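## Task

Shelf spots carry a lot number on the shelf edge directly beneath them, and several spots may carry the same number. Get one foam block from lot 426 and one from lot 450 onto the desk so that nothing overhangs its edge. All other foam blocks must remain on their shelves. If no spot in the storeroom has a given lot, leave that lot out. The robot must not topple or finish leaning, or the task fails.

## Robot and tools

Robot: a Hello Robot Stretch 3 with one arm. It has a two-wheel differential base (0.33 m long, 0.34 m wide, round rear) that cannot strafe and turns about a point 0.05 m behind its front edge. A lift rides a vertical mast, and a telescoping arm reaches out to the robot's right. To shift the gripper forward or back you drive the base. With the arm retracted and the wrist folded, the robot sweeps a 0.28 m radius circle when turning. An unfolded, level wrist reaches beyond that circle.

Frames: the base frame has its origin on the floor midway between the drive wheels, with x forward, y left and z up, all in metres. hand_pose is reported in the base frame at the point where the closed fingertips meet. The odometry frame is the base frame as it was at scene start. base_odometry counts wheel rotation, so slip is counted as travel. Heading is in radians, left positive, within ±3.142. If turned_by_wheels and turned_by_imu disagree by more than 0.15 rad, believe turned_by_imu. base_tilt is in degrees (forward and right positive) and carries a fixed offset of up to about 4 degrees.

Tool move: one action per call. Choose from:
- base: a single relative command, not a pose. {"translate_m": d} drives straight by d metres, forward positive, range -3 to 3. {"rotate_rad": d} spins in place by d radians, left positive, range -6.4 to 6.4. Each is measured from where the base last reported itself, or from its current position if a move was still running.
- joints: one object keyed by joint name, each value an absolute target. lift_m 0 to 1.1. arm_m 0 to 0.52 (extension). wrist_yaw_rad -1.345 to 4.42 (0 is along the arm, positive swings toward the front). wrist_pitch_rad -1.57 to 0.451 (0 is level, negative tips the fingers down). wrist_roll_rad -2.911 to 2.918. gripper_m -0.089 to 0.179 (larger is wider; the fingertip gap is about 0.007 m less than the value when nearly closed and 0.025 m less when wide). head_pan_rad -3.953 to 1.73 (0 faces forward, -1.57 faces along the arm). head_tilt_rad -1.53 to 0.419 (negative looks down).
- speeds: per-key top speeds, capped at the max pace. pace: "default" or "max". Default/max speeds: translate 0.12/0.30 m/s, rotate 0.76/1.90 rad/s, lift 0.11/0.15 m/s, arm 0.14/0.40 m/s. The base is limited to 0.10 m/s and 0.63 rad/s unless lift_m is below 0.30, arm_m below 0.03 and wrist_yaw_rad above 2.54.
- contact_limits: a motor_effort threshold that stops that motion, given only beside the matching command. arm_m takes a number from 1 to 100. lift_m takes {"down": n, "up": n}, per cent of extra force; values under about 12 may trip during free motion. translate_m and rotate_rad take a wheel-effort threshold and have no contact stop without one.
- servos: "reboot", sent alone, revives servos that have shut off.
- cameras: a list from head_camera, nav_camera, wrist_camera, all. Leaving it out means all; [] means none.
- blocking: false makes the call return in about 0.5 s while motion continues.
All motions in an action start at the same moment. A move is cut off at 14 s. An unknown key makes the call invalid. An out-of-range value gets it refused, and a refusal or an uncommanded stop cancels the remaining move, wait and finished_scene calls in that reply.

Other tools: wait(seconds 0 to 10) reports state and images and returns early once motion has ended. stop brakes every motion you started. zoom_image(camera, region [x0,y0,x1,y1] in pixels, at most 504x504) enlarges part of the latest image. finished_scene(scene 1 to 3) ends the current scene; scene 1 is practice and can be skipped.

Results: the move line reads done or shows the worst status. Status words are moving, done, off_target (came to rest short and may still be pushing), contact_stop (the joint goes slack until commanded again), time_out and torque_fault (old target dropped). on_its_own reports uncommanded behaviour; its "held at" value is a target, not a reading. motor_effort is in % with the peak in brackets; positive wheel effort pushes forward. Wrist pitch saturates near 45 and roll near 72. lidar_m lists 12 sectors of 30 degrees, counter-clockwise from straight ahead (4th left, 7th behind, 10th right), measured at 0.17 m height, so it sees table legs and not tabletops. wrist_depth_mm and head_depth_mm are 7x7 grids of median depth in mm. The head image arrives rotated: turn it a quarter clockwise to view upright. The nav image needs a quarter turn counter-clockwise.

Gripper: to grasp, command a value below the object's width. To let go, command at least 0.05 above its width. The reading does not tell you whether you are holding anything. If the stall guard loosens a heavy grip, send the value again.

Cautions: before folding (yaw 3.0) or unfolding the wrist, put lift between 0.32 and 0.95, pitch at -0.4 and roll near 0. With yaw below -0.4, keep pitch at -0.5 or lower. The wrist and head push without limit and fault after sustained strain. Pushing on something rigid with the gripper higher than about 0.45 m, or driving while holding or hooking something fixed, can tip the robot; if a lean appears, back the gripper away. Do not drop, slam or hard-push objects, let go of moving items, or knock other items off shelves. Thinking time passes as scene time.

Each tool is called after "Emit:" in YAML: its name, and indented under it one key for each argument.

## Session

Emit:
move:
  joints: {"head_pan_rad":-1.57,"head_tilt_rad":-0.3}
  pace: "max"
  cameras: ["head_camera","nav_camera"]

Emit:
move:
  joints: {"head_pan_rad":-2.8}
  pace: "max"
  cameras: ["nav_camera"]

Emit:
move:
  joints: {"head_pan_rad":-3.9}
  pace: "max"
  cameras: ["nav_camera"]

Emit:
move:
  joints: {"head_pan_rad":1.2}
  pace: "max"
  cameras: ["nav_camera"]

Emit:
move:
  joints: {"head_pan_rad":0}
  pace: "max"
  cameras: ["nav_camera"]

Scene clock: 2.07 s.
move: done
base_odometry: x=+0.000 y=+0.000 heading=+0.000
turned_by_wheels: +0.000
turned_by_imu: +0.000
base_tilt: forward=-0.3 right=-1.2
lidar_m: 0.84 0.77 0.78 0.96 1.17 1.16 1.57 1.48 1.13 1.38 3.09 1.31
head_depth_mm: 1527 1563 1601 1649 1345 925 1252 / 1668 1727 1764 1824 1342 1010 1552 / 1852 1920 1966 2016 1330 1769 1551 / 2068 2156 2244 2234 1316 1917 1529 / 2386 2485 2579 2524 1613 1988 1532 / 2746 2910 3061 3037 2679 1980 1517 / 2778 2872 3037 3133 2765 1975 1514
base_status: not commanded
joint_positions: lift_m=+0.306 arm_m=+0.001 wrist_yaw_rad=+2.853 wrist_pitch_rad=-0.337 wrist_roll_rad=+0.000 gripper_m=+0.037 head_pan_rad=-1.578 head_tilt_rad=-0.301
joint_status: all done
measured_speeds: translate_m=+0.000 rotate_rad=+0.000 lift_m=+0.000 arm_m=+0.000 wrist_yaw_rad=+0.000 wrist_pitch_rad=+0.000 wrist_roll_rad=+0.000 head_pan_rad=+0.024 head_tilt_rad=+0.000
motor_effort: left_wheel=-0.1(0.5) right_wheel=+0.2(1.2) lift_m=+26.5(27.3) arm_m=-11.3(11.3) wrist_yaw_rad=+0.3(2.2) wrist_pitch_rad=+2.1(2.2) wrist_roll_rad=+0.0(0.3) gripper_m=+0.2(1.0) head_pan_rad=+3.5(5.8) head_tilt_rad=-2.2(6.4)
hand_pose: x=+0.0453 y=+0.0786 z=+0.3376 quat_wxyz=(+0.218, +0.707, +0.017, +0.673) (m; base frame)
wrist_depth_mm: 133 - - - - - - / 136 - - - - - - / 144 - - - - - - / 156 186 868 868 832 - - / 169 180 733 670 666 684 660 / 574 193 126 565 129 573 571 / 503 205 315 495 482 490 490
pictures: head_camera (sideways), nav_camera (sideways)
camera_calibration:
head_camera: T_world_to_cam=[[-0.0444139, 0.24641, -0.968148, 1.27579], [0.997158, -0.0480949, -0.0579857, 0.0690442], [-0.0608512, -0.967972, -0.243573, 0.27297], [0, 0, 0, 1]] pos_world=[0.00442522, -0.0468182, 1.30564]
nav_camera: T_world_to_cam=[[0.0150433, -0.271494, 0.962323, -1.20956], [-0.999882, -0.00698234, 0.0136605, 0.0384447], [0.00301052, -0.962415, -0.271567, 0.306656], [0, 0, 0, 1]] pos_world=[0.0557128, -0.0329901, 1.24674]

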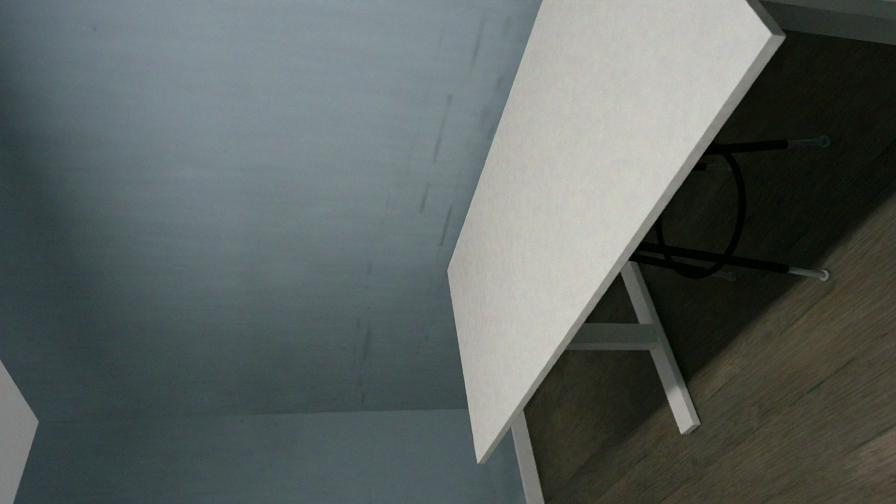

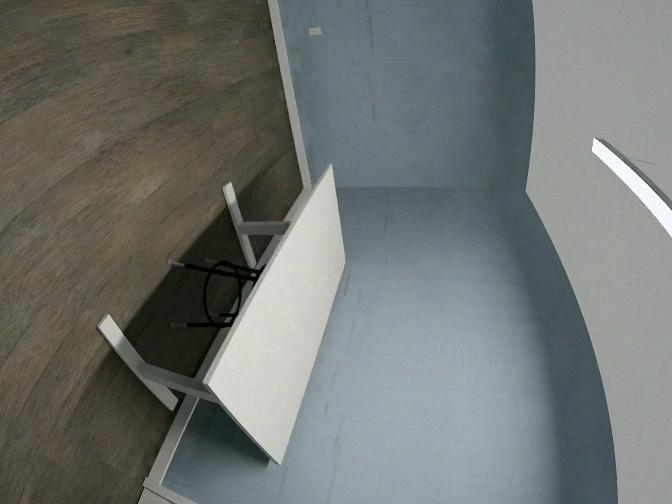

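Scene clock: 3.03 s.
move: done
base_odometry: x=+0.000 y=+0.000 heading=+0.000
turned_by_wheels: +0.000
turned_by_imu: +0.000
base_tilt: forward=-0.3 right=-1.3
lidar_m: 0.84 0.77 0.78 0.96 1.17 1.16 1.57 1.48 1.13 1.38 3.09 1.31
head_depth_mm: 1606 1702 1799 1900 2030 2032 1561 / 1531 1612 1698 1817 1923 1959 1553 / 1453 1521 1598 1695 1824 1863 1540 / 1394 1460 1535 1611 1711 1801 1528 / 1344 1405 1461 1549 1632 1716 1529 / 1287 1344 1408 1466 1555 1644 1532 / 1238 1292 1348 1411 1487 1554 1528
base_status: not commanded
joint_positions: lift_m=+0.306 arm_m=+0.001 wrist_yaw_rad=+2.853 wrist_pitch_rad=-0.337 wrist_roll_rad=+0.000 gripper_m=+0.037 head_pan_rad=-2.833 head_tilt_rad=-0.301
joint_status: all done
measured_speeds: all 0
motor_effort: left_wheel=-0.2(0.4) right_wheel=+0.5(1.2) lift_m=+26.7(27.1) arm_m=-12.0(12.8) wrist_yaw_rad=-1.7(1.7) wrist_pitch_rad=+2.1(2.2) wrist_roll_rad=-0.3(0.3) gripper_m=+0.1(0.8) head_pan_rad=+2.5(4.5) head_tilt_rad=-0.4(2.3)
hand_pose: x=+0.0453 y=+0.0786 z=+0.3376 quat_wxyz=(+0.218, +0.707, +0.017, +0.673) (m; base frame)
wrist_depth_mm: 134 - - - - - - / 136 - - - - - - / 145 - - - - - - / 155 187 871 859 829 - - / 169 180 724 669 669 691 661 / 577 193 126 566 129 575 571 / 505 205 316 495 482 493 494
pictures: nav_camera (sideways)
camera_calibration:
nav_camera: T_world_to_cam=[[-0.253416, -0.0985664, 0.962323, -1.20792], [-0.316921, 0.948353, 0.0136781, 0.0343572], [-0.91397, -0.301514, -0.271566, 0.312264], [0, 0, 0, 1]] pos_world=[-0.00981896, -0.0574914, 1.24674]

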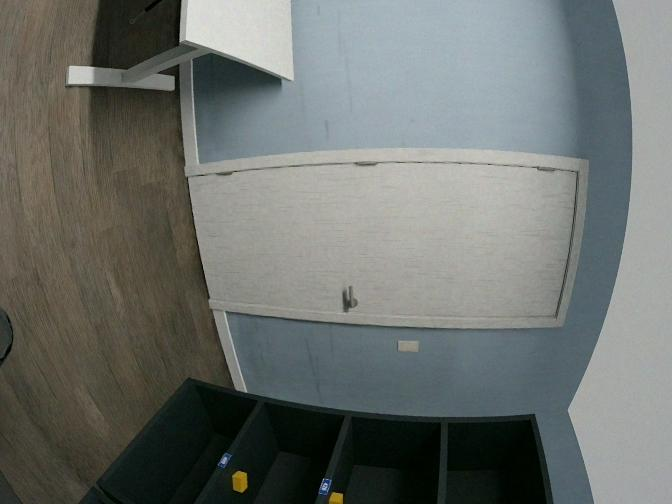

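Scene clock: 4.97 s.
move: done
base_odometry: x=+0.000 y=+0.000 heading=+0.000
turned_by_wheels: +0.000
turned_by_imu: +0.000
base_tilt: forward=-0.3 right=-1.2
lidar_m: 0.84 0.77 0.78 0.96 1.18 1.16 1.57 1.48 1.13 1.38 3.09 1.31
head_depth_mm: - - - - - - - / 1378 1418 - - - - - / 1388 1434 1526 1488 1637 1679 1450 / 1038 1068 1196 1293 1440 1330 1406 / 1424 1458 1543 1260 1509 1360 1408 / 1439 1484 1577 1596 1702 1722 1432 / 1449 1518 1603 1584 1674 1707 1446
base_status: not commanded
joint_positions: lift_m=+0.306 arm_m=+0.001 wrist_yaw_rad=+2.853 wrist_pitch_rad=-0.337 wrist_roll_rad=+0.000 gripper_m=+0.037 head_pan_rad=-3.908 head_tilt_rad=-0.301
joint_status: all done
measured_speeds: translate_m=+0.000 rotate_rad=+0.000 lift_m=+0.000 arm_m=+0.000 wrist_yaw_rad=+0.000 wrist_pitch_rad=+0.000 wrist_roll_rad=+0.000 head_pan_rad=+0.024 head_tilt_rad=+0.000
motor_effort: left_wheel=-0.6(0.8) right_wheel=+0.5(1.5) lift_m=+26.3(27.1) arm_m=-12.0(13.0) wrist_yaw_rad=-0.6(1.9) wrist_pitch_rad=+2.0(2.1) wrist_roll_rad=+0.2(0.3) gripper_m=+0.4(0.9) head_pan_rad=+3.1(4.9) head_tilt_rad=+0.6(1.5)
hand_pose: x=+0.0453 y=+0.0786 z=+0.3376 quat_wxyz=(+0.218, +0.707, +0.017, +0.673) (m; base frame)
wrist_depth_mm: 133 - - - - - - / 136 - - - - - - / 144 - - - - - - / 156 186 872 864 823 - - / 169 181 731 669 662 693 662 / 571 193 126 554 128 577 575 / 505 205 313 497 483 491 488
pictures: nav_camera (sideways)
camera_calibration:
nav_camera: T_world_to_cam=[[-0.207267, 0.17599, 0.962324, -1.20821], [0.683267, 0.730041, 0.0136534, 0.0282706], [-0.700133, 0.660354, -0.271561, 0.310922], [0, 0, 0, 1]] pos_world=[-0.0520526, -0.0133239, 1.24674]

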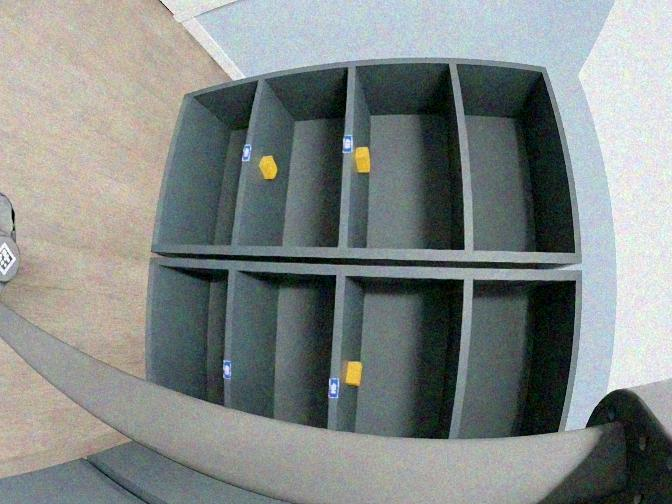

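Scene clock: 8.30 s.
move: done
base_odometry: x=+0.000 y=+0.000 heading=+0.000
turned_by_wheels: +0.000
turned_by_imu: +0.000
base_tilt: forward=-0.2 right=-1.2
lidar_m: 0.84 0.77 0.78 0.96 1.18 1.17 1.57 1.48 1.13 1.38 3.09 1.31
head_depth_mm: 639 663 687 715 744 776 813 / 674 698 728 758 790 829 866 / 712 739 769 806 843 888 931 / 754 786 822 862 905 951 1006 / 797 838 875 922 976 1027 1092 / 855 901 949 1006 1053 1115 1192 / 915 963 1020 1084 1147 1224 1313
base_status: not commanded
joint_positions: lift_m=+0.306 arm_m=+0.001 wrist_yaw_rad=+2.853 wrist_pitch_rad=-0.337 wrist_roll_rad=+0.000 gripper_m=+0.037 head_pan_rad=+1.208 head_tilt_rad=-0.301
joint_status: all done
measured_speeds: translate_m=+0.000 rotate_rad=+0.000 lift_m=+0.000 arm_m=+0.000 wrist_yaw_rad=+0.000 wrist_pitch_rad=+0.000 wrist_roll_rad=+0.000 head_pan_rad=-0.024 head_tilt_rad=+0.000
motor_effort: left_wheel=+0.0(0.7) right_wheel=+0.3(1.3) lift_m=+25.7(27.4) arm_m=-12.7(12.9) wrist_yaw_rad=+0.2(2.2) wrist_pitch_rad=+2.0(2.1) wrist_roll_rad=-0.2(0.3) gripper_m=+0.2(1.2) head_pan_rad=-3.5(6.4) head_tilt_rad=+3.8(4.2)
hand_pose: x=+0.0453 y=+0.0786 z=+0.3376 quat_wxyz=(+0.218, +0.707, +0.017, +0.673) (m; base frame)
wrist_depth_mm: 133 - - - - - - / 136 - - - - - - / 145 - - - - - - / 155 186 867 873 807 - - / 169 180 723 666 667 685 659 / 574 193 126 561 129 574 569 / 507 205 313 494 486 493 489
pictures: nav_camera (sideways)
camera_calibration:
nav_camera: T_world_to_cam=[[0.0803513, 0.259785, 0.962318, -1.20997], [0.939825, -0.341383, 0.0136859, 0.0266371], [0.332075, 0.90331, -0.271583, 0.304642], [0, 0, 0, 1]] pos_world=[-0.0289757, 0.0482385, 1.24674]

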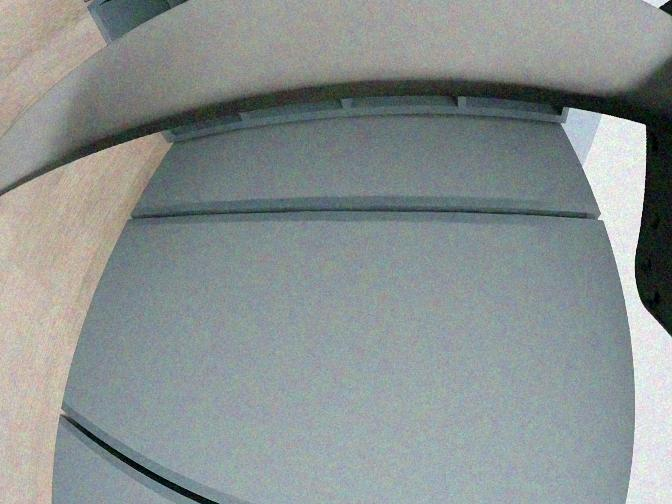

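Scene clock: 9.23 s.
move: done
base_odometry: x=+0.000 y=+0.000 heading=+0.000
turned_by_wheels: +0.000
turned_by_imu: +0.000
base_tilt: forward=-0.4 right=-1.2
lidar_m: 0.85 0.77 0.78 0.96 1.17 1.17 1.58 1.48 1.13 1.38 3.08 1.31
head_depth_mm: 1191 1266 1369 1494 1640 1802 1559 / 1054 1122 1199 1299 1400 1505 1532 / 946 1006 1063 1134 1217 1316 1408 / 863 909 959 1018 1079 1151 1225 / 792 829 874 919 971 1032 1091 / 733 765 802 839 880 930 982 / 681 711 739 769 810 850 891
base_status: not commanded
joint_positions: lift_m=+0.306 arm_m=+0.001 wrist_yaw_rad=+2.853 wrist_pitch_rad=-0.337 wrist_roll_rad=+0.000 gripper_m=+0.037 head_pan_rad=-0.033 head_tilt_rad=-0.301
joint_status: all done
measured_speeds: all 0
motor_effort: left_wheel=-0.2(0.9) right_wheel=+0.4(1.2) lift_m=+25.9(26.9) arm_m=-12.3(12.9) wrist_yaw_rad=-1.3(1.5) wrist_pitch_rad=+2.1(2.2) wrist_roll_rad=+0.0(0.3) gripper_m=+0.2(1.0) head_pan_rad=+2.8(5.1) head_tilt_rad=+5.1(5.3)
hand_pose: x=+0.0453 y=+0.0786 z=+0.3376 quat_wxyz=(+0.218, +0.707, +0.017, +0.673) (m; base frame)
wrist_depth_mm: 134 - - - - - - / 136 - - - - - - / 144 - - - - - - / 156 187 884 868 825 - - / 169 181 725 671 670 695 658 / 571 193 126 558 128 569 569 / 502 205 314 498 480 489 492
pictures: nav_camera (sideways)
camera_calibration:
nav_camera: T_world_to_cam=[[0.271794, 0.00813857, 0.962321, -1.21112], [-0.0185294, -0.999735, 0.0136883, 0.0324368], [0.962177, -0.0215516, -0.271571, 0.300826], [0, 0, 0, 1]] pos_world=[0.0403299, 0.0487683, 1.24674]

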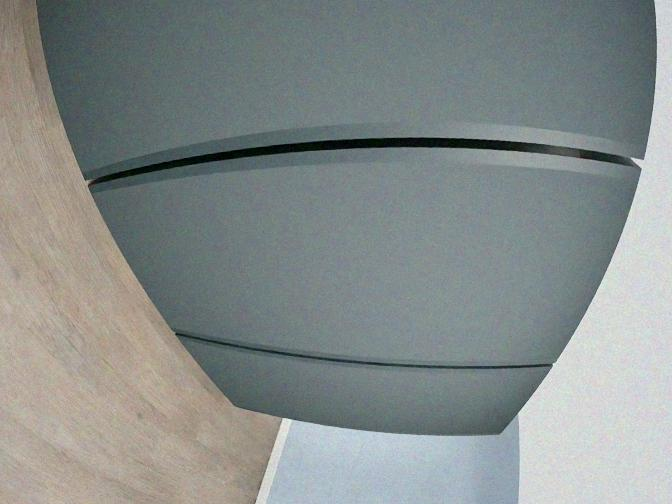

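Emit:
move:
  base: {"rotate_rad":-2.53}
  joints: {"head_pan_rad":-1.57,"head_tilt_rad":-0.55}
  pace: "max"
  cameras: ["head_camera","nav_camera"]

Scene clock: 43.13 s.
move: done
base_odometry: x=+0.000 y=+0.000 heading=-2.530
turned_by_wheels: -2.530
turned_by_imu: -2.489
base_tilt: forward=-0.3 right=-1.1
lidar_m: 1.48 1.13 1.33 3.08 1.14 0.82 0.77 0.79 1.06 1.16 1.57 1.56
head_depth_mm: 1346 1459 1507 1547 1670 1563 1278 / 1343 1468 1468 1623 1793 1549 1275 / 1335 1447 1414 1609 1771 1528 1272 / 1328 1440 1411 1588 1749 1530 1261 / 1309 1422 1380 1495 1632 1533 1258 / 945 1033 1176 1310 1617 1520 1246 / 1308 1436 1558 1541 1717 1507 1246
base_status: done
joint_positions: lift_m=+0.306 arm_m=+0.001 wrist_yaw_rad=+2.853 wrist_pitch_rad=-0.337 wrist_roll_rad=+0.000 gripper_m=+0.037 head_pan_rad=-1.570 head_tilt_rad=-0.550
joint_status: all done
measured_speeds: all 0
motor_effort: left_wheel=+7.9(12.1) right_wheel=-9.0(13.8) lift_m=+26.5(27.2) arm_m=-12.5(13.0) wrist_yaw_rad=-0.8(1.9) wrist_pitch_rad=+2.1(2.1) wrist_roll_rad=-0.2(0.4) gripper_m=+0.3(1.2) head_pan_rad=+3.2(5.7) head_tilt_rad=-4.9(9.4)
hand_pose: x=+0.0453 y=+0.0786 z=+0.3376 quat_wxyz=(+0.218, +0.707, +0.017, +0.673) (m; base frame)
wrist_depth_mm: 133 - - - - - - / 136 - - - - - - / 145 - - - - - - / 155 186 892 858 858 845 807 / 169 181 722 675 662 685 685 / 569 193 126 560 129 580 567 / 505 204 315 495 485 493 498
pictures: head_camera (sideways), nav_camera (sideways)
camera_calibration:
head_camera: T_world_to_cam=[[-0.0466568, 0.476962, -0.877685, 1.15771], [0.997498, -0.0244726, -0.0663251, 0.0798417], [-0.0531138, -0.878583, -0.474627, 0.573626], [0, 0, 0, 1]] pos_world=[0.0048405, -0.0462511, 1.29366]
nav_camera: T_world_to_cam=[[0.0173299, -0.500139, 0.865771, -1.08358], [-0.999793, -0.0179311, 0.00965411, 0.0437531], [0.0106958, -0.865759, -0.500346, 0.604361], [0, 0, 0, 1]] pos_world=[0.0560582, -0.0179251, 1.2401]

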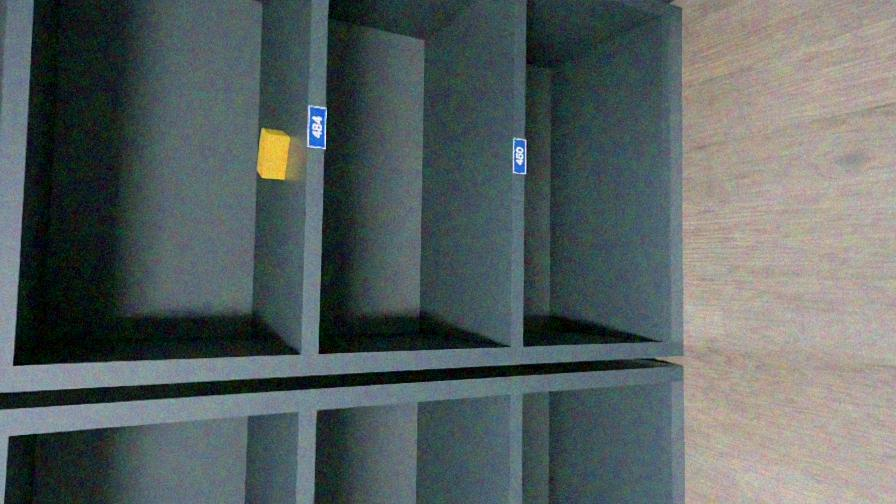

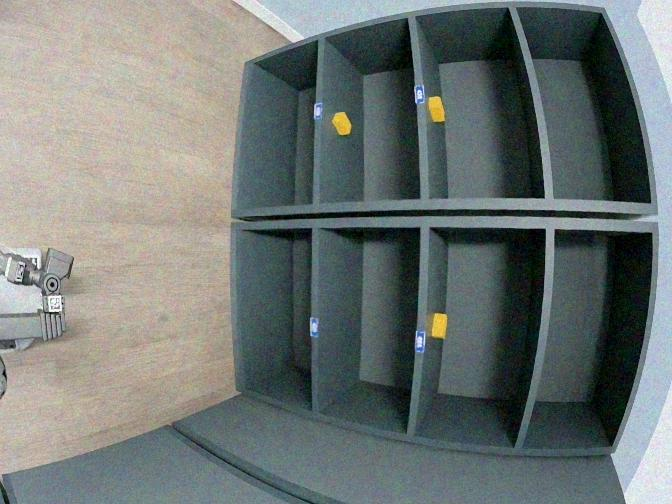

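Emit:
zoom_image:
  camera: "nav_camera"
  region: [300, 70, 460, 140]

Emit:
zoom_image:
  camera: "head_camera"
  region: [290, 90, 550, 190]

Emit:
move:
  joints: {"head_pan_rad":-1.25}
  pace: "max"
  cameras: ["head_camera","nav_camera"]

Scaled by 3.150 from the camera's 672x504 image, which has a finer 792x594 frame.

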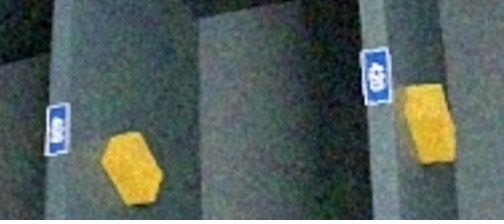

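Scaled by 1.938 from the camera's 896x504 image, which has a finer 1280x720 frame.

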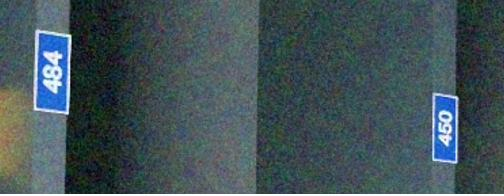

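Scene clock: 58.07 s.
move: done
base_odometry: x=+0.000 y=+0.000 heading=-2.530
turned_by_wheels: +0.000
turned_by_imu: +0.000
base_tilt: forward=-0.6 right=-1.1
lidar_m: 1.48 1.12 1.33 3.10 1.14 0.82 0.77 0.79 1.06 1.16 1.57 1.57
head_depth_mm: 1279 1380 1343 1559 1684 1470 1289 / 975 1362 1357 1615 1723 1494 1276 / 988 1102 1158 1297 1483 1534 1268 / 1386 1506 1659 1590 1831 1532 1257 / 1426 1543 1704 1577 1816 1528 1250 / 1473 1577 1758 1642 1814 1505 1250 / 1493 1597 1682 1717 1788 1508 1245
base_status: not commanded
joint_positions: lift_m=+0.306 arm_m=+0.001 wrist_yaw_rad=+2.853 wrist_pitch_rad=-0.337 wrist_roll_rad=+0.000 gripper_m=+0.037 head_pan_rad=-1.239 head_tilt_rad=-0.550
joint_status: all done
measured_speeds: all 0
motor_effort: left_wheel=+8.0(8.6) right_wheel=-9.7(9.9) lift_m=+26.5(26.9) arm_m=-11.3(12.3) wrist_yaw_rad=-1.4(1.5) wrist_pitch_rad=+2.1(2.1) wrist_roll_rad=-0.1(0.4) gripper_m=+0.1(0.9) head_pan_rad=+2.0(4.9) head_tilt_rad=-4.2(4.7)
hand_pose: x=+0.0453 y=+0.0786 z=+0.3376 quat_wxyz=(+0.218, +0.707, +0.017, +0.673) (m; base frame)
wrist_depth_mm: 134 - - - - - - / 137 - - - - - - / 144 - - - - - - / 156 186 869 855 849 851 798 / 169 180 722 673 663 694 683 / 570 193 126 563 128 572 572 / 503 205 313 495 479 493 495
pictures: head_camera (sideways), nav_camera (sideways)
camera_calibration:
head_camera: T_world_to_cam=[[-0.199195, 0.435878, -0.877685, 1.15869], [0.951248, 0.301218, -0.0662991, 0.080112], [0.235477, -0.848103, -0.474629, 0.571778], [0, 0, 0, 1]] pos_world=[0.0199585, -0.0442507, 1.29366]
nav_camera: T_world_to_cam=[[0.179045, -0.467328, 0.865764, -1.08458], [-0.939631, -0.342052, 0.00968601, 0.0432665], [0.291609, -0.815233, -0.500358, 0.602619], [0, 0, 0, 1]] pos_world=[0.0591139, -0.000780953, 1.2401]

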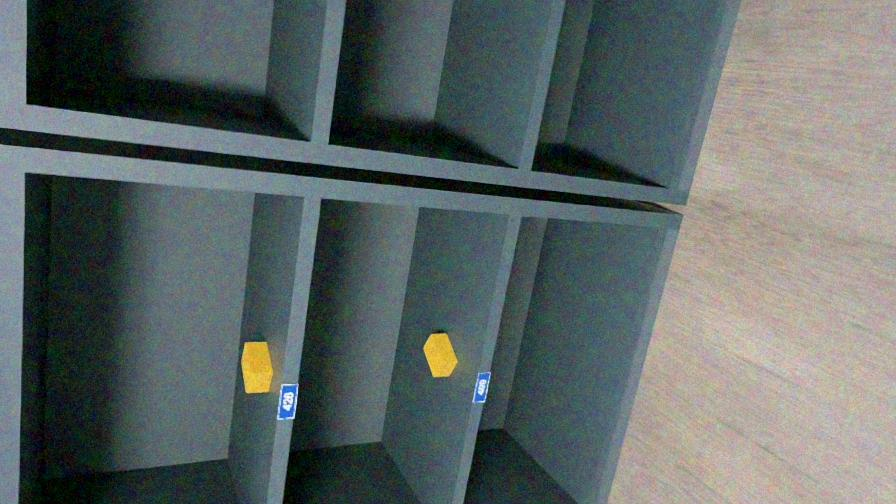

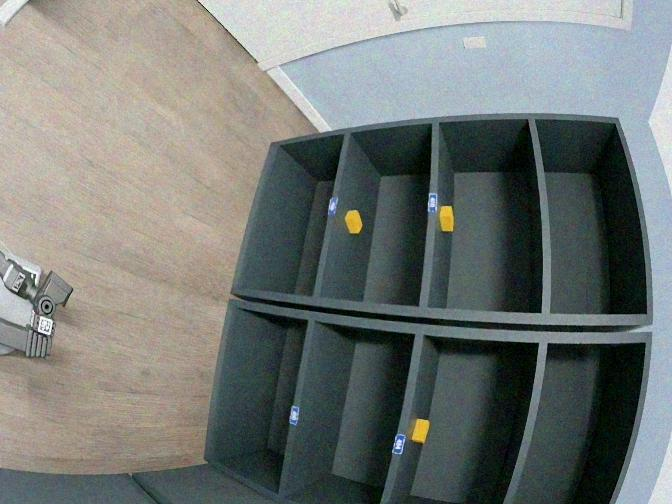

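Emit:
zoom_image:
  camera: "head_camera"
  region: [220, 320, 520, 430]

Emit:
zoom_image:
  camera: "head_camera"
  region: [230, 330, 310, 430]

Scaled by 1.680 from the camera's 896x504 image, which has a finer 1280x720 frame.

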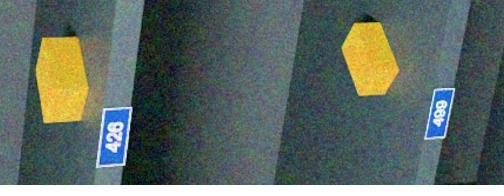

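Scaled by 5.040 from the camera's 896x504 image, which has a finer 1280x720 frame.

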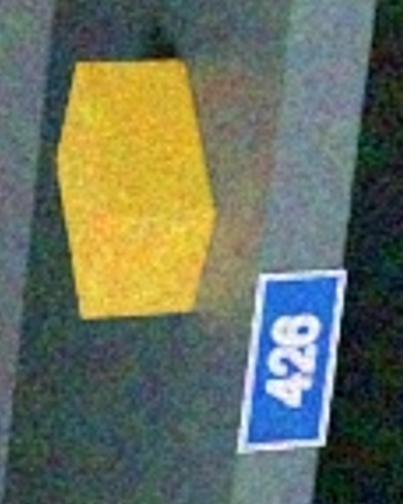

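Emit:
move:
  base: {"rotate_rad":-0.842}
  joints: {"lift_m":0.5}
  pace: "max"
  cameras: []

Emit:
move:
  base: {"translate_m":0.855}
  joints: {"lift_m":0.9}
  pace: "max"
  cameras: []

Emit:
move:
  base: {"rotate_rad":0.842}
  joints: {"head_pan_rad":-1.57,"head_tilt_rad":-0.6,"gripper_m":0.17,"wrist_pitch_rad":-0.4}
  pace: "max"
  cameras: ["head_camera"]

Emit:
zoom_image:
  camera: "head_camera"
  region: [0, 100, 404, 504]

Scene clock: 83.93 s.
move: done
base_odometry: x=+0.000 y=+0.000 heading=+2.912
turned_by_wheels: -0.842
turned_by_imu: -0.828
base_tilt: forward=-0.3 right=-1.3
lidar_m: 1.57 1.49 1.13 1.14 2.00 1.83 0.95 0.78 0.77 0.85 1.35 1.16
head_depth_mm: 831 876 916 968 1028 1091 1172 / 922 974 1037 1104 1180 1275 1269 / 1048 1120 1193 1291 1401 1456 1265 / 1146 1245 1357 1494 1666 1532 1267 / 1275 1430 1517 1583 1782 1528 1259 / 1398 1507 1617 1551 1800 1504 1253 / 1320 1427 1530 1549 1731 1465 1249
base_status: done
joint_positions: lift_m=+0.500 arm_m=+0.001 wrist_yaw_rad=+2.853 wrist_pitch_rad=-0.338 wrist_roll_rad=+0.000 gripper_m=+0.037 head_pan_rad=-1.250 head_tilt_rad=-0.550
joint_status: all done
measured_speeds: all 0
motor_effort: left_wheel=+7.6(12.8) right_wheel=-9.3(13.3) lift_m=+26.7(32.8) arm_m=-12.2(12.6) wrist_yaw_rad=+0.6(2.2) wrist_pitch_rad=+2.3(2.4) wrist_roll_rad=-0.1(0.3) gripper_m=+1.0(1.0) head_pan_rad=-2.4(3.8) head_tilt_rad=-3.0(4.0)
hand_pose: x=+0.0452 y=+0.0785 z=+0.5310 quat_wxyz=(+0.218, +0.707, +0.018, +0.673) (m; base frame)
wrist_depth_mm: 134 - - - - - - / 136 - - - - - - / 144 - - - - - - / 155 187 - - - - - / 172 181 - 954 932 970 986 / 826 194 126 807 129 827 816 / 714 205 690 710 693 699 703
pictures: none
No camera images: "cameras" was empty.

Scene clock: 93.43 s.
move: done
base_odometry: x=-0.833 y=+0.194 heading=+2.912
turned_by_wheels: +0.000
turned_by_imu: +0.000
base_tilt: forward=-0.3 right=-1.3
lidar_m: 0.72 0.95 0.95 1.04 1.70 3.74 1.62 1.32 1.32 0.62 0.60 0.95
head_depth_mm: 1105 1254 973 1481 1187 1473 1316 / 1044 1156 1073 1399 1166 1373 1302 / 505 555 620 702 1082 1004 - / 489 533 582 643 737 846 979 / 573 627 691 669 877 878 1095 / 705 791 854 630 1092 894 1094 / 776 837 887 623 1051 893 775
base_status: done
joint_positions: lift_m=+0.900 arm_m=+0.001 wrist_yaw_rad=+2.853 wrist_pitch_rad=-0.339 wrist_roll_rad=+0.000 gripper_m=+0.037 head_pan_rad=-1.250 head_tilt_rad=-0.550
joint_status: all done
measured_speeds: all 0
motor_effort: left_wheel=+6.7(11.9) right_wheel=+4.3(10.3) lift_m=+24.0(33.9) arm_m=-11.0(12.7) wrist_yaw_rad=+0.3(1.8) wrist_pitch_rad=+2.4(2.5) wrist_roll_rad=+0.2(0.4) gripper_m=+0.2(1.1) head_pan_rad=-2.0(3.5) head_tilt_rad=-1.8(3.9)
hand_pose: x=+0.0452 y=+0.0785 z=+0.9308 quat_wxyz=(+0.219, +0.706, +0.018, +0.673) (m; base frame)
wrist_depth_mm: 133 - - - - - 749 / 137 - - - - - 801 / 145 - - - - - - / 156 186 - - - - - / 172 181 - - - - - / - 194 126 - 129 - - / - 205 - - - - -
pictures: none
No camera images: "cameras" was empty.

Scene clock: 95.73 s.
move: done
base_odometry: x=-0.833 y=+0.194 heading=-2.529
turned_by_wheels: +0.842
turned_by_imu: +0.828
base_tilt: forward=-0.4 right=-1.2
lidar_m: 0.95 0.97 1.22 2.41 1.95 1.38 1.32 1.35 0.60 0.96 0.76 0.73
head_depth_mm: 772 803 793 632 782 763 - / 786 866 913 628 1024 932 - / 783 860 898 621 1095 877 - / 782 857 883 615 1084 897 - / 776 851 874 608 1076 876 - / 771 848 862 600 1071 859 1148 / 771 847 848 595 1066 855 1119
base_status: done
joint_positions: lift_m=+0.900 arm_m=+0.001 wrist_yaw_rad=+2.853 wrist_pitch_rad=-0.412 wrist_roll_rad=+0.000 gripper_m=+0.170 head_pan_rad=-1.573 head_tilt_rad=-0.600
joint_status: all done
measured_speeds: all 0
motor_effort: left_wheel=-8.3(12.0) right_wheel=+8.3(12.9) lift_m=+24.4(25.2) arm_m=-11.8(12.9) wrist_yaw_rad=+0.0(1.7) wrist_pitch_rad=+1.8(2.7) wrist_roll_rad=-0.1(0.3) gripper_m=+0.7(84.0) head_pan_rad=+3.5(4.3) head_tilt_rad=-5.4(7.3)
hand_pose: x=+0.0428 y=+0.0703 z=+0.9140 quat_wxyz=(+0.243, +0.705, +0.044, +0.664) (m; base frame)
wrist_depth_mm: 133 - - - - - - / 138 - - - - - - / 151 - - - - - - / 163 182 - - - - - / - 181 - - - - - / 123 141 - - - - - / 116 239 - - - - 106
pictures: head_camera (sideways)
camera_calibration:
head_camera: T_world_to_cam=[[-0.0452841, 0.520204, -0.852841, 1.12535], [0.99744, -0.0237488, -0.067448, 0.0812812], [-0.0553406, -0.853712, -0.517797, 0.629756], [0, 0, 0, 1]] pos_world=[0.00473833, -0.0458496, 1.29131]

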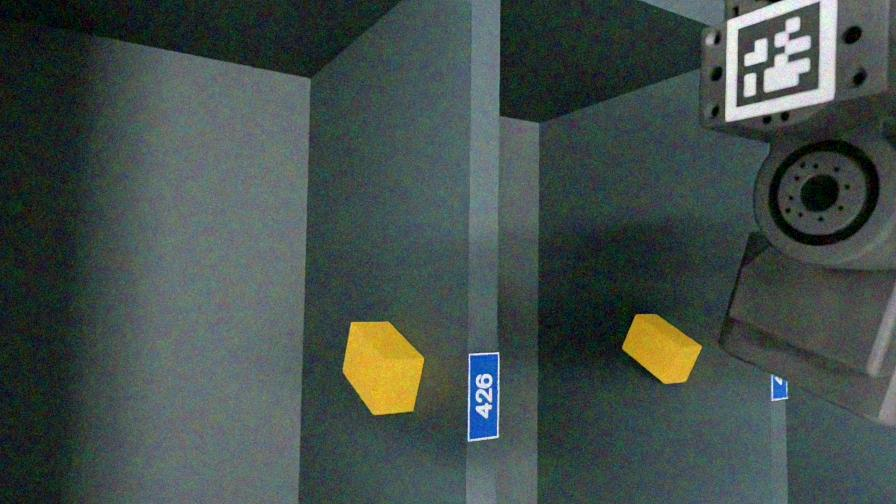

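Scaled by 1.248 from the camera's 896x504 image, which has a finer 1280x720 frame.

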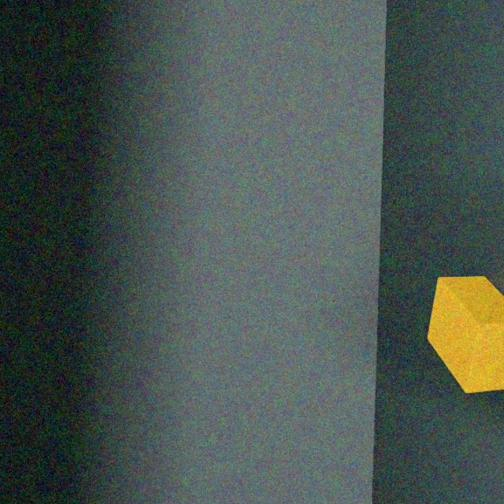

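Emit:
move:
  base: {"translate_m":0.187}
  joints: {"wrist_yaw_rad":-0.3}
  cameras: []

Emit:
move:
  joints: {"lift_m":1.08,"wrist_pitch_rad":-0.32}
  pace: "max"
  cameras: ["wrist_camera","head_camera"]

Scene clock: 127.03 s.
move: done
base_odometry: x=-0.986 y=+0.087 heading=-2.530
turned_by_wheels: +0.000
turned_by_imu: +0.000
base_tilt: forward=-0.3 right=-1.2
lidar_m: 0.76 0.78 1.07 1.16 2.22 1.58 1.51 0.73 0.71 0.95 0.60 0.82
head_depth_mm: 783 863 915 604 1116 937 - / 776 856 909 597 1107 938 - / 775 853 898 592 1100 282 - / 773 850 887 615 1083 800 1126 / 771 847 870 608 1078 864 1127 / 767 842 862 603 1069 860 1124 / 764 839 847 598 1033 856 1083
base_status: done
joint_positions: lift_m=+0.900 arm_m=+0.001 wrist_yaw_rad=-0.297 wrist_pitch_rad=-0.412 wrist_roll_rad=+0.000 gripper_m=+0.170 head_pan_rad=-1.570 head_tilt_rad=-0.600
joint_status: all done
measured_speeds: all 0
motor_effort: left_wheel=+5.0(8.4) right_wheel=+6.0(12.3) lift_m=+24.8(26.1) arm_m=-11.3(12.5) wrist_yaw_rad=-2.4(7.3) wrist_pitch_rad=+1.8(1.9) wrist_roll_rad=+0.1(0.3) gripper_m=+0.6(1.0) head_pan_rad=+3.3(3.9) head_tilt_rad=-5.2(5.7)
hand_pose: x=-0.0874 y=-0.3608 z=+0.9140 quat_wxyz=(+0.663, +0.041, -0.706, -0.246) (m; base frame)
wrist_depth_mm: - - 235 245 - - - / - - 243 - 777 - - / - - - - 875 - - / - - - - 845 - - / - 143 - - - 139 - / - 124 - - - - 649 / - - - - - - 106
pictures: none
No camera images: "cameras" was empty.

Scene clock: 129.03 s.
move: done
base_odometry: x=-0.986 y=+0.087 heading=-2.530
turned_by_wheels: +0.000
turned_by_imu: +0.000
base_tilt: forward=-0.2 right=-1.3
lidar_m: 0.76 0.78 1.07 1.16 2.21 1.58 1.50 0.73 0.71 0.95 0.60 0.82
head_depth_mm: 783 - - - - - 1121 / 780 - - - - - 1147 / 771 - - - - - 1133 / 774 851 892 555 1143 - 1133 / 769 847 871 610 1079 866 1126 / 768 841 858 602 1073 861 1117 / 764 836 848 597 1029 853 1079
base_status: not commanded
joint_positions: lift_m=+1.080 arm_m=+0.001 wrist_yaw_rad=-0.297 wrist_pitch_rad=-0.341 wrist_roll_rad=+0.000 gripper_m=+0.170 head_pan_rad=-1.570 head_tilt_rad=-0.600
joint_status: all done
measured_speeds: all 0
motor_effort: left_wheel=+5.1(5.7) right_wheel=+6.0(6.6) lift_m=+26.2(32.8) arm_m=-10.3(11.7) wrist_yaw_rad=-3.3(4.7) wrist_pitch_rad=+3.4(6.2) wrist_roll_rad=+0.2(0.3) gripper_m=+0.7(1.0) head_pan_rad=+3.4(4.0) head_tilt_rad=-5.2(5.7)
hand_pose: x=-0.0899 y=-0.3687 z=+1.1104 quat_wxyz=(+0.672, +0.016, -0.707, -0.222) (m; base frame)
wrist_depth_mm: - - - - 736 - - / - - - - - - - / - - - - - - - / - - - - - - - / - 143 - - - - - / - 124 335 - - - - / - - - - - - 106
pictures: head_camera (sideways), wrist_camera
camera_calibration:
head_camera: T_world_to_cam=[[-0.0467445, 0.520086, -0.852834, 1.12534], [0.997499, -0.0210087, -0.0674855, 0.0813531], [-0.0530152, -0.853856, -0.517803, 0.629753], [0, 0, 0, 1]] pos_world=[0.00484051, -0.0458484, 1.29131]
wrist_camera: T_world_to_cam=[[-0.966559, 0.255463, -0.0224075, 0.0388345], [0.150394, 0.493904, -0.856412, 1.17911], [-0.207715, -0.831142, -0.515807, 0.413774], [0, 0, 0, 1]] pos_world=[-0.0538481, -0.248383, 1.2241]

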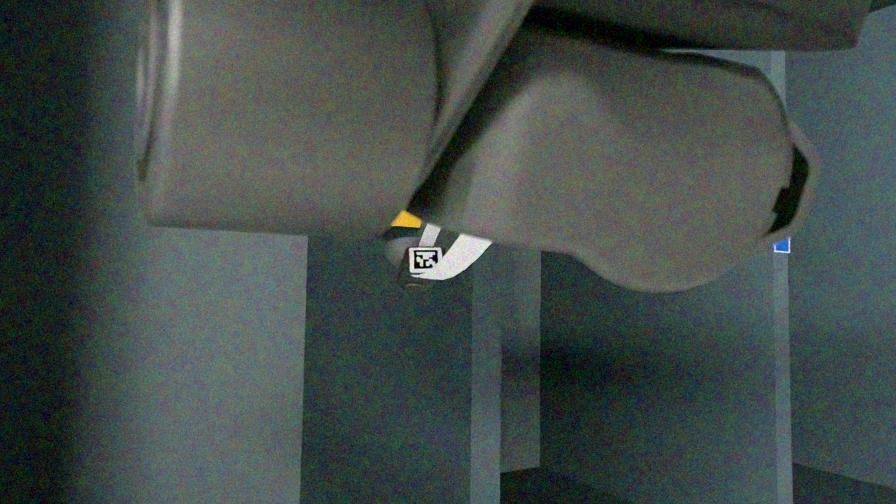

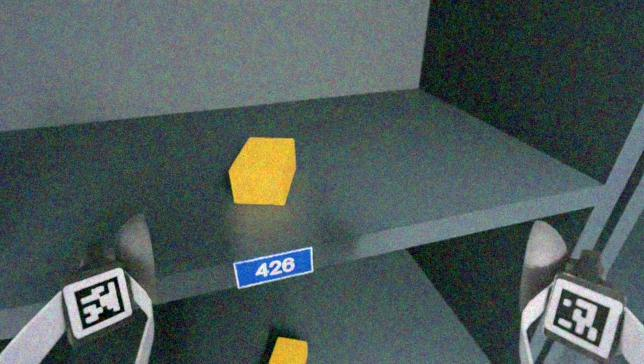

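Emit:
move:
  base: {"translate_m":0.013}
  joints: {"arm_m":0.335}
  cameras: ["wrist_camera"]

Scene clock: 144.97 s.
move: done
base_odometry: x=-0.996 y=+0.080 heading=-2.530
turned_by_wheels: +0.000
turned_by_imu: +0.000
base_tilt: forward=-0.4 right=-1.2
lidar_m: 0.75 0.77 1.05 1.16 2.24 1.59 1.52 0.74 0.72 0.95 0.59 0.77
head_depth_mm: 753 875 913 603 1111 886 1131 / 395 402 794 597 1098 879 1140 / 366 363 668 590 1097 876 1131 / 768 397 773 587 1086 868 1129 / 769 845 874 608 1079 864 1121 / 769 843 858 602 1074 861 1119 / 765 841 847 597 1009 857 1071
base_status: done
joint_positions: lift_m=+1.080 arm_m=+0.335 wrist_yaw_rad=-0.297 wrist_pitch_rad=-0.341 wrist_roll_rad=+0.000 gripper_m=+0.170 head_pan_rad=-1.570 head_tilt_rad=-0.600
joint_status: all done
measured_speeds: all 0
motor_effort: left_wheel=+5.6(9.3) right_wheel=+6.0(9.4) lift_m=+27.8(28.0) arm_m=+13.1(14.5) wrist_yaw_rad=-2.1(4.0) wrist_pitch_rad=+3.3(3.5) wrist_roll_rad=+0.0(0.3) gripper_m=+1.0(1.1) head_pan_rad=+3.1(4.1) head_tilt_rad=-5.1(5.8)
hand_pose: x=-0.0899 y=-0.7032 z=+1.1104 quat_wxyz=(+0.672, +0.016, -0.707, -0.222) (m; base frame)
wrist_depth_mm: 296 314 329 - - - 443 / 316 330 - - - - - / 332 - - - - - - / - - - - - - - / - 143 - - - - - / - 124 - - - - - / - - - - - - 106
pictures: wrist_camera
camera_calibration:
wrist_camera: T_world_to_cam=[[-0.966481, 0.255753, -0.0224843, 0.124528], [0.150611, 0.493863, -0.856397, 1.34424], [-0.207922, -0.831077, -0.515828, 0.135892], [0, 0, 0, 1]] pos_world=[-0.0538479, -0.582784, 1.2241]

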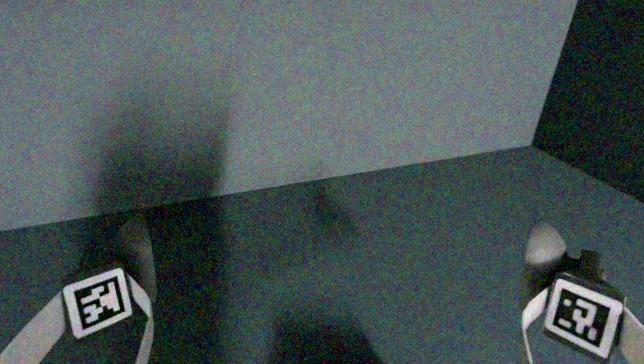

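Emit:
move:
  joints: {"lift_m":1.03}
  cameras: ["wrist_camera"]

Scene clock: 153.33 s.
move: done
base_odometry: x=-0.996 y=+0.080 heading=-2.530
turned_by_wheels: +0.000
turned_by_imu: +0.000
base_tilt: forward=-0.3 right=-1.3
lidar_m: 0.75 0.77 1.05 1.16 2.24 1.59 1.51 0.74 0.72 0.95 0.59 0.77
head_depth_mm: 782 823 803 603 1114 887 1128 / 776 387 745 597 1104 879 1147 / 775 391 385 591 1094 877 1133 / 769 825 436 589 1090 866 1135 / 771 845 871 609 1083 865 1130 / 765 840 859 602 1073 861 1119 / 765 836 847 597 1012 855 1072
base_status: not commanded
joint_positions: lift_m=+1.030 arm_m=+0.335 wrist_yaw_rad=-0.297 wrist_pitch_rad=-0.341 wrist_roll_rad=+0.000 gripper_m=+0.170 head_pan_rad=-1.570 head_tilt_rad=-0.600
joint_status: all done
measured_speeds: all 0
motor_effort: left_wheel=+5.2(5.7) right_wheel=+6.5(7.1) lift_m=+25.5(28.4) arm_m=+8.4(9.7) wrist_yaw_rad=-2.7(3.8) wrist_pitch_rad=+3.4(3.4) wrist_roll_rad=+0.1(0.3) gripper_m=+0.7(1.1) head_pan_rad=+3.0(3.5) head_tilt_rad=-5.0(5.4)
hand_pose: x=-0.0899 y=-0.7032 z=+1.0604 quat_wxyz=(+0.672, +0.016, -0.707, -0.222) (m; base frame)
wrist_depth_mm: 296 313 332 - - - 440 / 315 331 - - - - - / 332 - - - - - - / - - - - - - - / - 143 - - - - - / - 124 - - - - - / - - - 151 151 - 106
pictures: wrist_camera
camera_calibration:
wrist_camera: T_world_to_cam=[[-0.966481, 0.255753, -0.0224843, 0.123404], [0.150611, 0.493863, -0.856397, 1.30142], [-0.207922, -0.831077, -0.515828, 0.110101], [0, 0, 0, 1]] pos_world=[-0.0538479, -0.582784, 1.1741]

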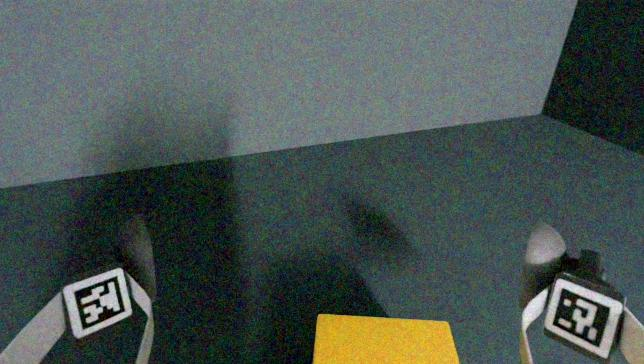

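Emit:
move:
  base: {"translate_m":-0.017}
  joints: {"lift_m":0.985}
  cameras: ["wrist_camera"]

Scene clock: 186.57 s.
move: done
base_odometry: x=-0.982 y=+0.089 heading=-2.530
turned_by_wheels: +0.000
turned_by_imu: +0.000
base_tilt: forward=-0.4 right=-1.1
lidar_m: 0.77 0.79 1.07 1.16 2.21 1.57 1.50 0.75 0.71 0.95 0.60 0.82
head_depth_mm: 784 862 345 575 1077 884 1121 / 779 843 402 596 1100 880 1143 / 776 831 408 566 1096 876 1136 / 771 850 442 583 1084 867 1129 / 770 847 871 608 1081 863 1122 / 766 842 855 601 1073 860 1119 / 762 838 848 595 1029 856 1097
base_status: done
joint_positions: lift_m=+0.985 arm_m=+0.335 wrist_yaw_rad=-0.297 wrist_pitch_rad=-0.341 wrist_roll_rad=+0.000 gripper_m=+0.170 head_pan_rad=-1.570 head_tilt_rad=-0.600
joint_status: all done
measured_speeds: all 0
motor_effort: left_wheel=-5.7(9.3) right_wheel=-7.3(11.8) lift_m=+23.2(29.2) arm_m=+4.5(6.1) wrist_yaw_rad=-4.2(4.2) wrist_pitch_rad=+3.4(3.5) wrist_roll_rad=+0.1(0.3) gripper_m=+0.8(1.0) head_pan_rad=+2.6(3.7) head_tilt_rad=-4.4(5.2)
hand_pose: x=-0.0899 y=-0.7032 z=+1.0154 quat_wxyz=(+0.672, +0.016, -0.707, -0.222) (m; base frame)
wrist_depth_mm: 299 314 332 - - - - / 315 331 - - - - - / 333 - - - - - - / - - - - - - - / - 143 - - - - - / - 127 166 118 118 164 - / 144 148 148 102 101 150 106
pictures: wrist_camera
camera_calibration:
wrist_camera: T_world_to_cam=[[-0.966481, 0.255753, -0.0224843, 0.122392], [0.150611, 0.493863, -0.856397, 1.26288], [-0.207922, -0.831077, -0.515828, 0.0868884], [0, 0, 0, 1]] pos_world=[-0.0538479, -0.582784, 1.1291]

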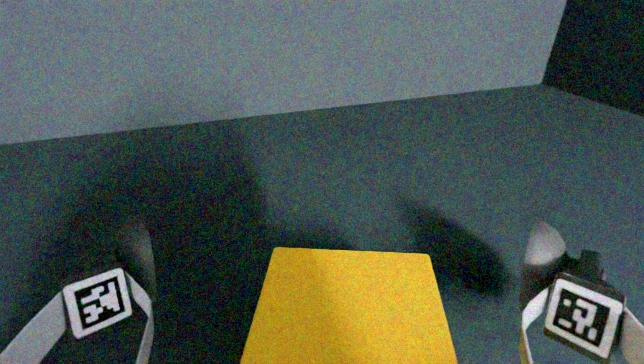

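Emit:
move:
  joints: {"lift_m":0.96,"arm_m":0.31}
  cameras: ["wrist_camera"]

Scene clock: 197.57 s.
move: done
base_odometry: x=-0.982 y=+0.089 heading=-2.530
turned_by_wheels: +0.000
turned_by_imu: +0.000
base_tilt: forward=-0.4 right=-1.2
lidar_m: 0.77 0.79 1.08 1.16 2.21 1.58 1.50 0.76 0.71 0.95 0.60 0.82
head_depth_mm: 782 861 866 - 1108 884 1116 / 779 855 415 571 1102 879 1140 / 776 853 402 406 1094 873 1135 / 773 849 722 553 1082 869 1133 / 768 846 872 609 1082 864 1122 / 766 843 860 602 1068 862 1121 / 767 838 844 597 1032 857 1092
base_status: not commanded
joint_positions: lift_m=+0.960 arm_m=+0.310 wrist_yaw_rad=-0.295 wrist_pitch_rad=-0.274 wrist_roll_rad=-0.001 gripper_m=+0.170 head_pan_rad=-1.570 head_tilt_rad=-0.600
joint_status: all done
measured_speeds: all 0
on_its_own: wrist_pitch_rad is at rest, and its effort (-9.1) is outside its rest range (-8 to +12)
motor_effort: left_wheel=-5.8(6.2) right_wheel=-6.8(7.4) lift_m=+19.7(24.6) arm_m=-14.9(15.5) wrist_yaw_rad=-3.9(6.1) wrist_pitch_rad=-9.1(9.4) wrist_roll_rad=+0.0(0.4) gripper_m=+0.9(1.2) head_pan_rad=+2.5(3.3) head_tilt_rad=-4.3(5.2)
hand_pose: x=-0.0914 y=-0.6848 z=+1.0063 quat_wxyz=(+0.679, -0.007, -0.707, -0.199) (m; base frame)
wrist_depth_mm: 318 330 - - - - - / 333 - - - - - - / - - - - - - - / - - - - - - - / - 143 - 127 127 - - / - 141 108 100 104 153 158 / - 137 88 91 90 135 108
pictures: wrist_camera
camera_calibration:
wrist_camera: T_world_to_cam=[[-0.967537, 0.251973, -0.0195307, 0.110439], [0.132075, 0.438232, -0.889106, 1.23938], [-0.215472, -0.862822, -0.457285, 0.0158303], [0, 0, 0, 1]] pos_world=[-0.0534265, -0.557307, 1.11134]

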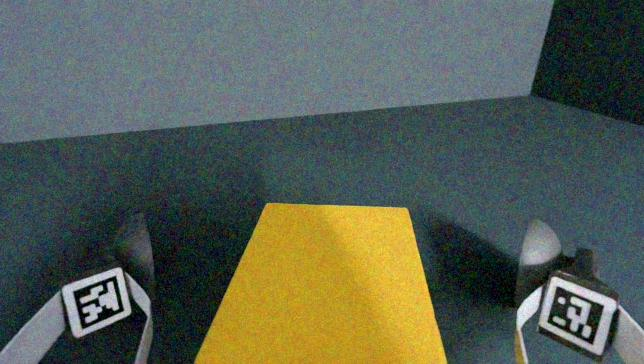

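Emit:
move:
  joints: {"lift_m":0.995,"wrist_pitch_rad":-0.4}
  cameras: []

Emit:
move:
  joints: {"arm_m":0.26}
  cameras: ["wrist_camera"]

Scene clock: 209.93 s.
move: done
base_odometry: x=-0.982 y=+0.089 heading=-2.530
turned_by_wheels: +0.000
turned_by_imu: +0.000
base_tilt: forward=-0.5 right=-1.0
lidar_m: 0.77 0.79 1.08 1.16 2.21 1.57 1.50 0.75 0.71 0.95 0.60 0.82
head_depth_mm: 783 859 300 575 1108 884 1125 / 777 832 396 573 1104 879 1142 / 779 828 384 565 1096 873 1141 / 772 836 414 559 1083 869 1134 / 770 846 873 608 1074 863 1127 / 767 842 857 602 1071 860 1122 / 763 839 847 597 1030 854 1093
base_status: not commanded
joint_positions: lift_m=+0.995 arm_m=+0.310 wrist_yaw_rad=-0.297 wrist_pitch_rad=-0.411 wrist_roll_rad=-0.001 gripper_m=+0.170 head_pan_rad=-1.570 head_tilt_rad=-0.600
joint_status: all done
measured_speeds: all 0
motor_effort: left_wheel=-5.8(6.2) right_wheel=-7.1(7.9) lift_m=+29.4(30.0) arm_m=-6.8(14.6) wrist_yaw_rad=-3.4(6.0) wrist_pitch_rad=+1.6(17.9) wrist_roll_rad=+0.2(0.3) gripper_m=+0.6(1.5) head_pan_rad=+2.4(3.6) head_tilt_rad=-4.9(5.1)
hand_pose: x=-0.0875 y=-0.6703 z=+1.0092 quat_wxyz=(+0.664, +0.041, -0.705, -0.246) (m; base frame)
wrist_depth_mm: 320 336 - - - 468 - / 337 - - - - - - / - - - - - - - / - - - 150 - - - / - 143 - 139 134 - - / - 127 122 118 118 158 162 / 142 145 100 100 105 143 108
pictures: none
No camera images: "cameras" was empty.

Scene clock: 211.40 s.
move: done
base_odometry: x=-0.982 y=+0.089 heading=-2.530
turned_by_wheels: +0.000
turned_by_imu: +0.000
base_tilt: forward=-0.4 right=-1.1
lidar_m: 0.77 0.79 1.07 1.16 2.21 1.57 1.50 0.75 0.71 0.95 0.60 0.82
head_depth_mm: 783 862 294 575 1108 889 1124 / 776 841 344 568 1107 881 1141 / 777 840 344 439 1095 874 1137 / 775 852 370 553 1090 865 1128 / 770 847 873 607 1084 859 1125 / 768 845 859 602 1072 857 1116 / 764 842 847 597 1032 856 1094
base_status: not commanded
joint_positions: lift_m=+0.995 arm_m=+0.260 wrist_yaw_rad=-0.297 wrist_pitch_rad=-0.412 wrist_roll_rad=-0.001 gripper_m=+0.170 head_pan_rad=-1.570 head_tilt_rad=-0.600
joint_status: all done
measured_speeds: all 0
motor_effort: left_wheel=-6.0(6.1) right_wheel=-6.5(7.6) lift_m=+27.4(29.8) arm_m=-11.8(13.4) wrist_yaw_rad=-2.4(4.5) wrist_pitch_rad=+1.8(1.8) wrist_roll_rad=+0.2(0.6) gripper_m=+0.3(1.2) head_pan_rad=+2.8(3.5) head_tilt_rad=-4.1(5.5)
hand_pose: x=-0.0875 y=-0.6202 z=+1.0091 quat_wxyz=(+0.664, +0.041, -0.705, -0.246) (m; base frame)
wrist_depth_mm: - - - - - - - / - - - - - - - / - - - - - - - / - - 164 163 - - - / - 143 140 139 - - - / - 127 134 131 163 159 162 / 142 145 146 143 151 143 108
pictures: wrist_camera
camera_calibration:
wrist_camera: T_world_to_cam=[[-0.96611, 0.256962, -0.0245185, 0.106223], [0.167312, 0.551042, -0.817533, 1.21393], [-0.196564, -0.793929, -0.57536, 0.237118], [0, 0, 0, 1]] pos_world=[-0.0538731, -0.507967, 1.13146]

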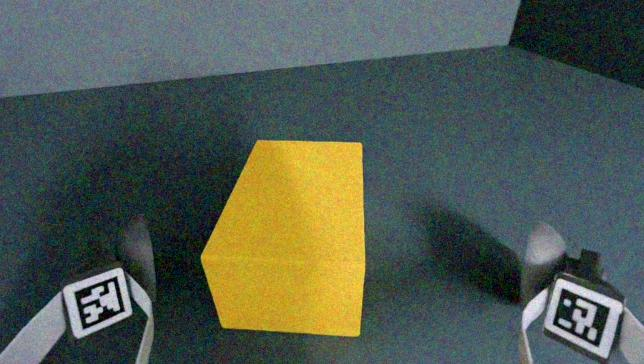

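Emit:
move:
  base: {"translate_m":0.01}
  joints: {"lift_m":1.04,"wrist_pitch_rad":-0.62}
  cameras: []

Emit:
move:
  joints: {"arm_m":0.31}
  cameras: ["wrist_camera"]

Scene clock: 228.63 s.
move: done
base_odometry: x=-0.990 y=+0.084 heading=-2.530
turned_by_wheels: +0.000
turned_by_imu: +0.000
base_tilt: forward=-0.3 right=-1.2
lidar_m: 0.76 0.78 1.06 1.16 2.23 1.58 1.51 0.74 0.71 0.95 0.60 0.78
head_depth_mm: 782 827 856 602 1116 886 1119 / 780 319 319 572 1105 881 1146 / 775 324 319 564 1094 871 1133 / 769 821 348 563 1085 868 1134 / 770 845 871 607 1080 865 1123 / 767 841 860 603 1073 863 1118 / 765 839 848 596 1032 856 1068
base_status: done
joint_positions: lift_m=+1.040 arm_m=+0.260 wrist_yaw_rad=-0.303 wrist_pitch_rad=-0.629 wrist_roll_rad=+0.002 gripper_m=+0.170 head_pan_rad=-1.570 head_tilt_rad=-0.600
joint_status: all done
measured_speeds: all 0
motor_effort: left_wheel=+3.0(8.5) right_wheel=+9.2(11.8) lift_m=+29.5(30.8) arm_m=-3.5(5.8) wrist_yaw_rad=+2.5(5.7) wrist_pitch_rad=+1.1(18.1) wrist_roll_rad=-0.7(0.9) gripper_m=+0.4(1.1) head_pan_rad=+2.6(3.4) head_tilt_rad=-4.8(5.2)
hand_pose: x=-0.0791 y=-0.5892 z=+1.0085 quat_wxyz=(+0.631, +0.115, -0.698, -0.318) (m; base frame)
wrist_depth_mm: - - - - - - - / - - - - - - - / - - - 182 - - - / - - - 157 - - - / - 143 163 160 - - - / - 127 169 167 167 165 164 / 151 153 156 154 153 152 106
pictures: none
No camera images: "cameras" was empty.

Scene clock: 230.10 s.
move: done
base_odometry: x=-0.990 y=+0.084 heading=-2.530
turned_by_wheels: +0.000
turned_by_imu: +0.000
base_tilt: forward=-0.3 right=-1.1
lidar_m: 0.75 0.78 1.06 1.16 2.22 1.58 1.51 0.74 0.72 0.95 0.60 0.78
head_depth_mm: 781 303 851 603 1113 886 1121 / 779 362 788 594 1098 881 1143 / 775 362 365 589 1096 872 1136 / 774 824 394 587 1087 868 1130 / 771 847 871 608 1079 865 1122 / 767 839 858 601 1067 858 1126 / 763 839 845 597 1025 858 1065
base_status: not commanded
joint_positions: lift_m=+1.040 arm_m=+0.310 wrist_yaw_rad=-0.303 wrist_pitch_rad=-0.629 wrist_roll_rad=+0.002 gripper_m=+0.170 head_pan_rad=-1.570 head_tilt_rad=-0.600
joint_status: all done
measured_speeds: all 0
motor_effort: left_wheel=+2.4(3.5) right_wheel=+8.2(9.1) lift_m=+25.1(29.8) arm_m=+12.3(14.3) wrist_yaw_rad=+2.2(3.5) wrist_pitch_rad=+1.3(1.4) wrist_roll_rad=-0.7(1.0) gripper_m=+0.6(1.1) head_pan_rad=+2.4(3.7) head_tilt_rad=-4.6(5.4)
hand_pose: x=-0.0791 y=-0.6391 z=+1.0084 quat_wxyz=(+0.631, +0.115, -0.698, -0.318) (m; base frame)
wrist_depth_mm: 332 - - - - - - / - - - - - - - / - - - - - - - / - - - 155 155 - - / - 143 - 138 140 - - / - 127 169 123 124 165 163 / 151 153 153 128 130 152 106
pictures: wrist_camera
camera_calibration:
wrist_camera: T_world_to_cam=[[-0.962248, 0.270003, -0.0343021, 0.137735], [0.221747, 0.70464, -0.674026, 1.18015], [-0.157818, -0.656187, -0.737911, 0.478408], [0, 0, 0, 1]] pos_world=[-0.0536587, -0.554848, 1.1532]

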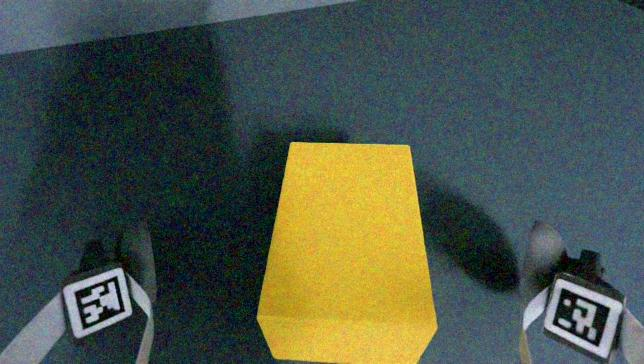

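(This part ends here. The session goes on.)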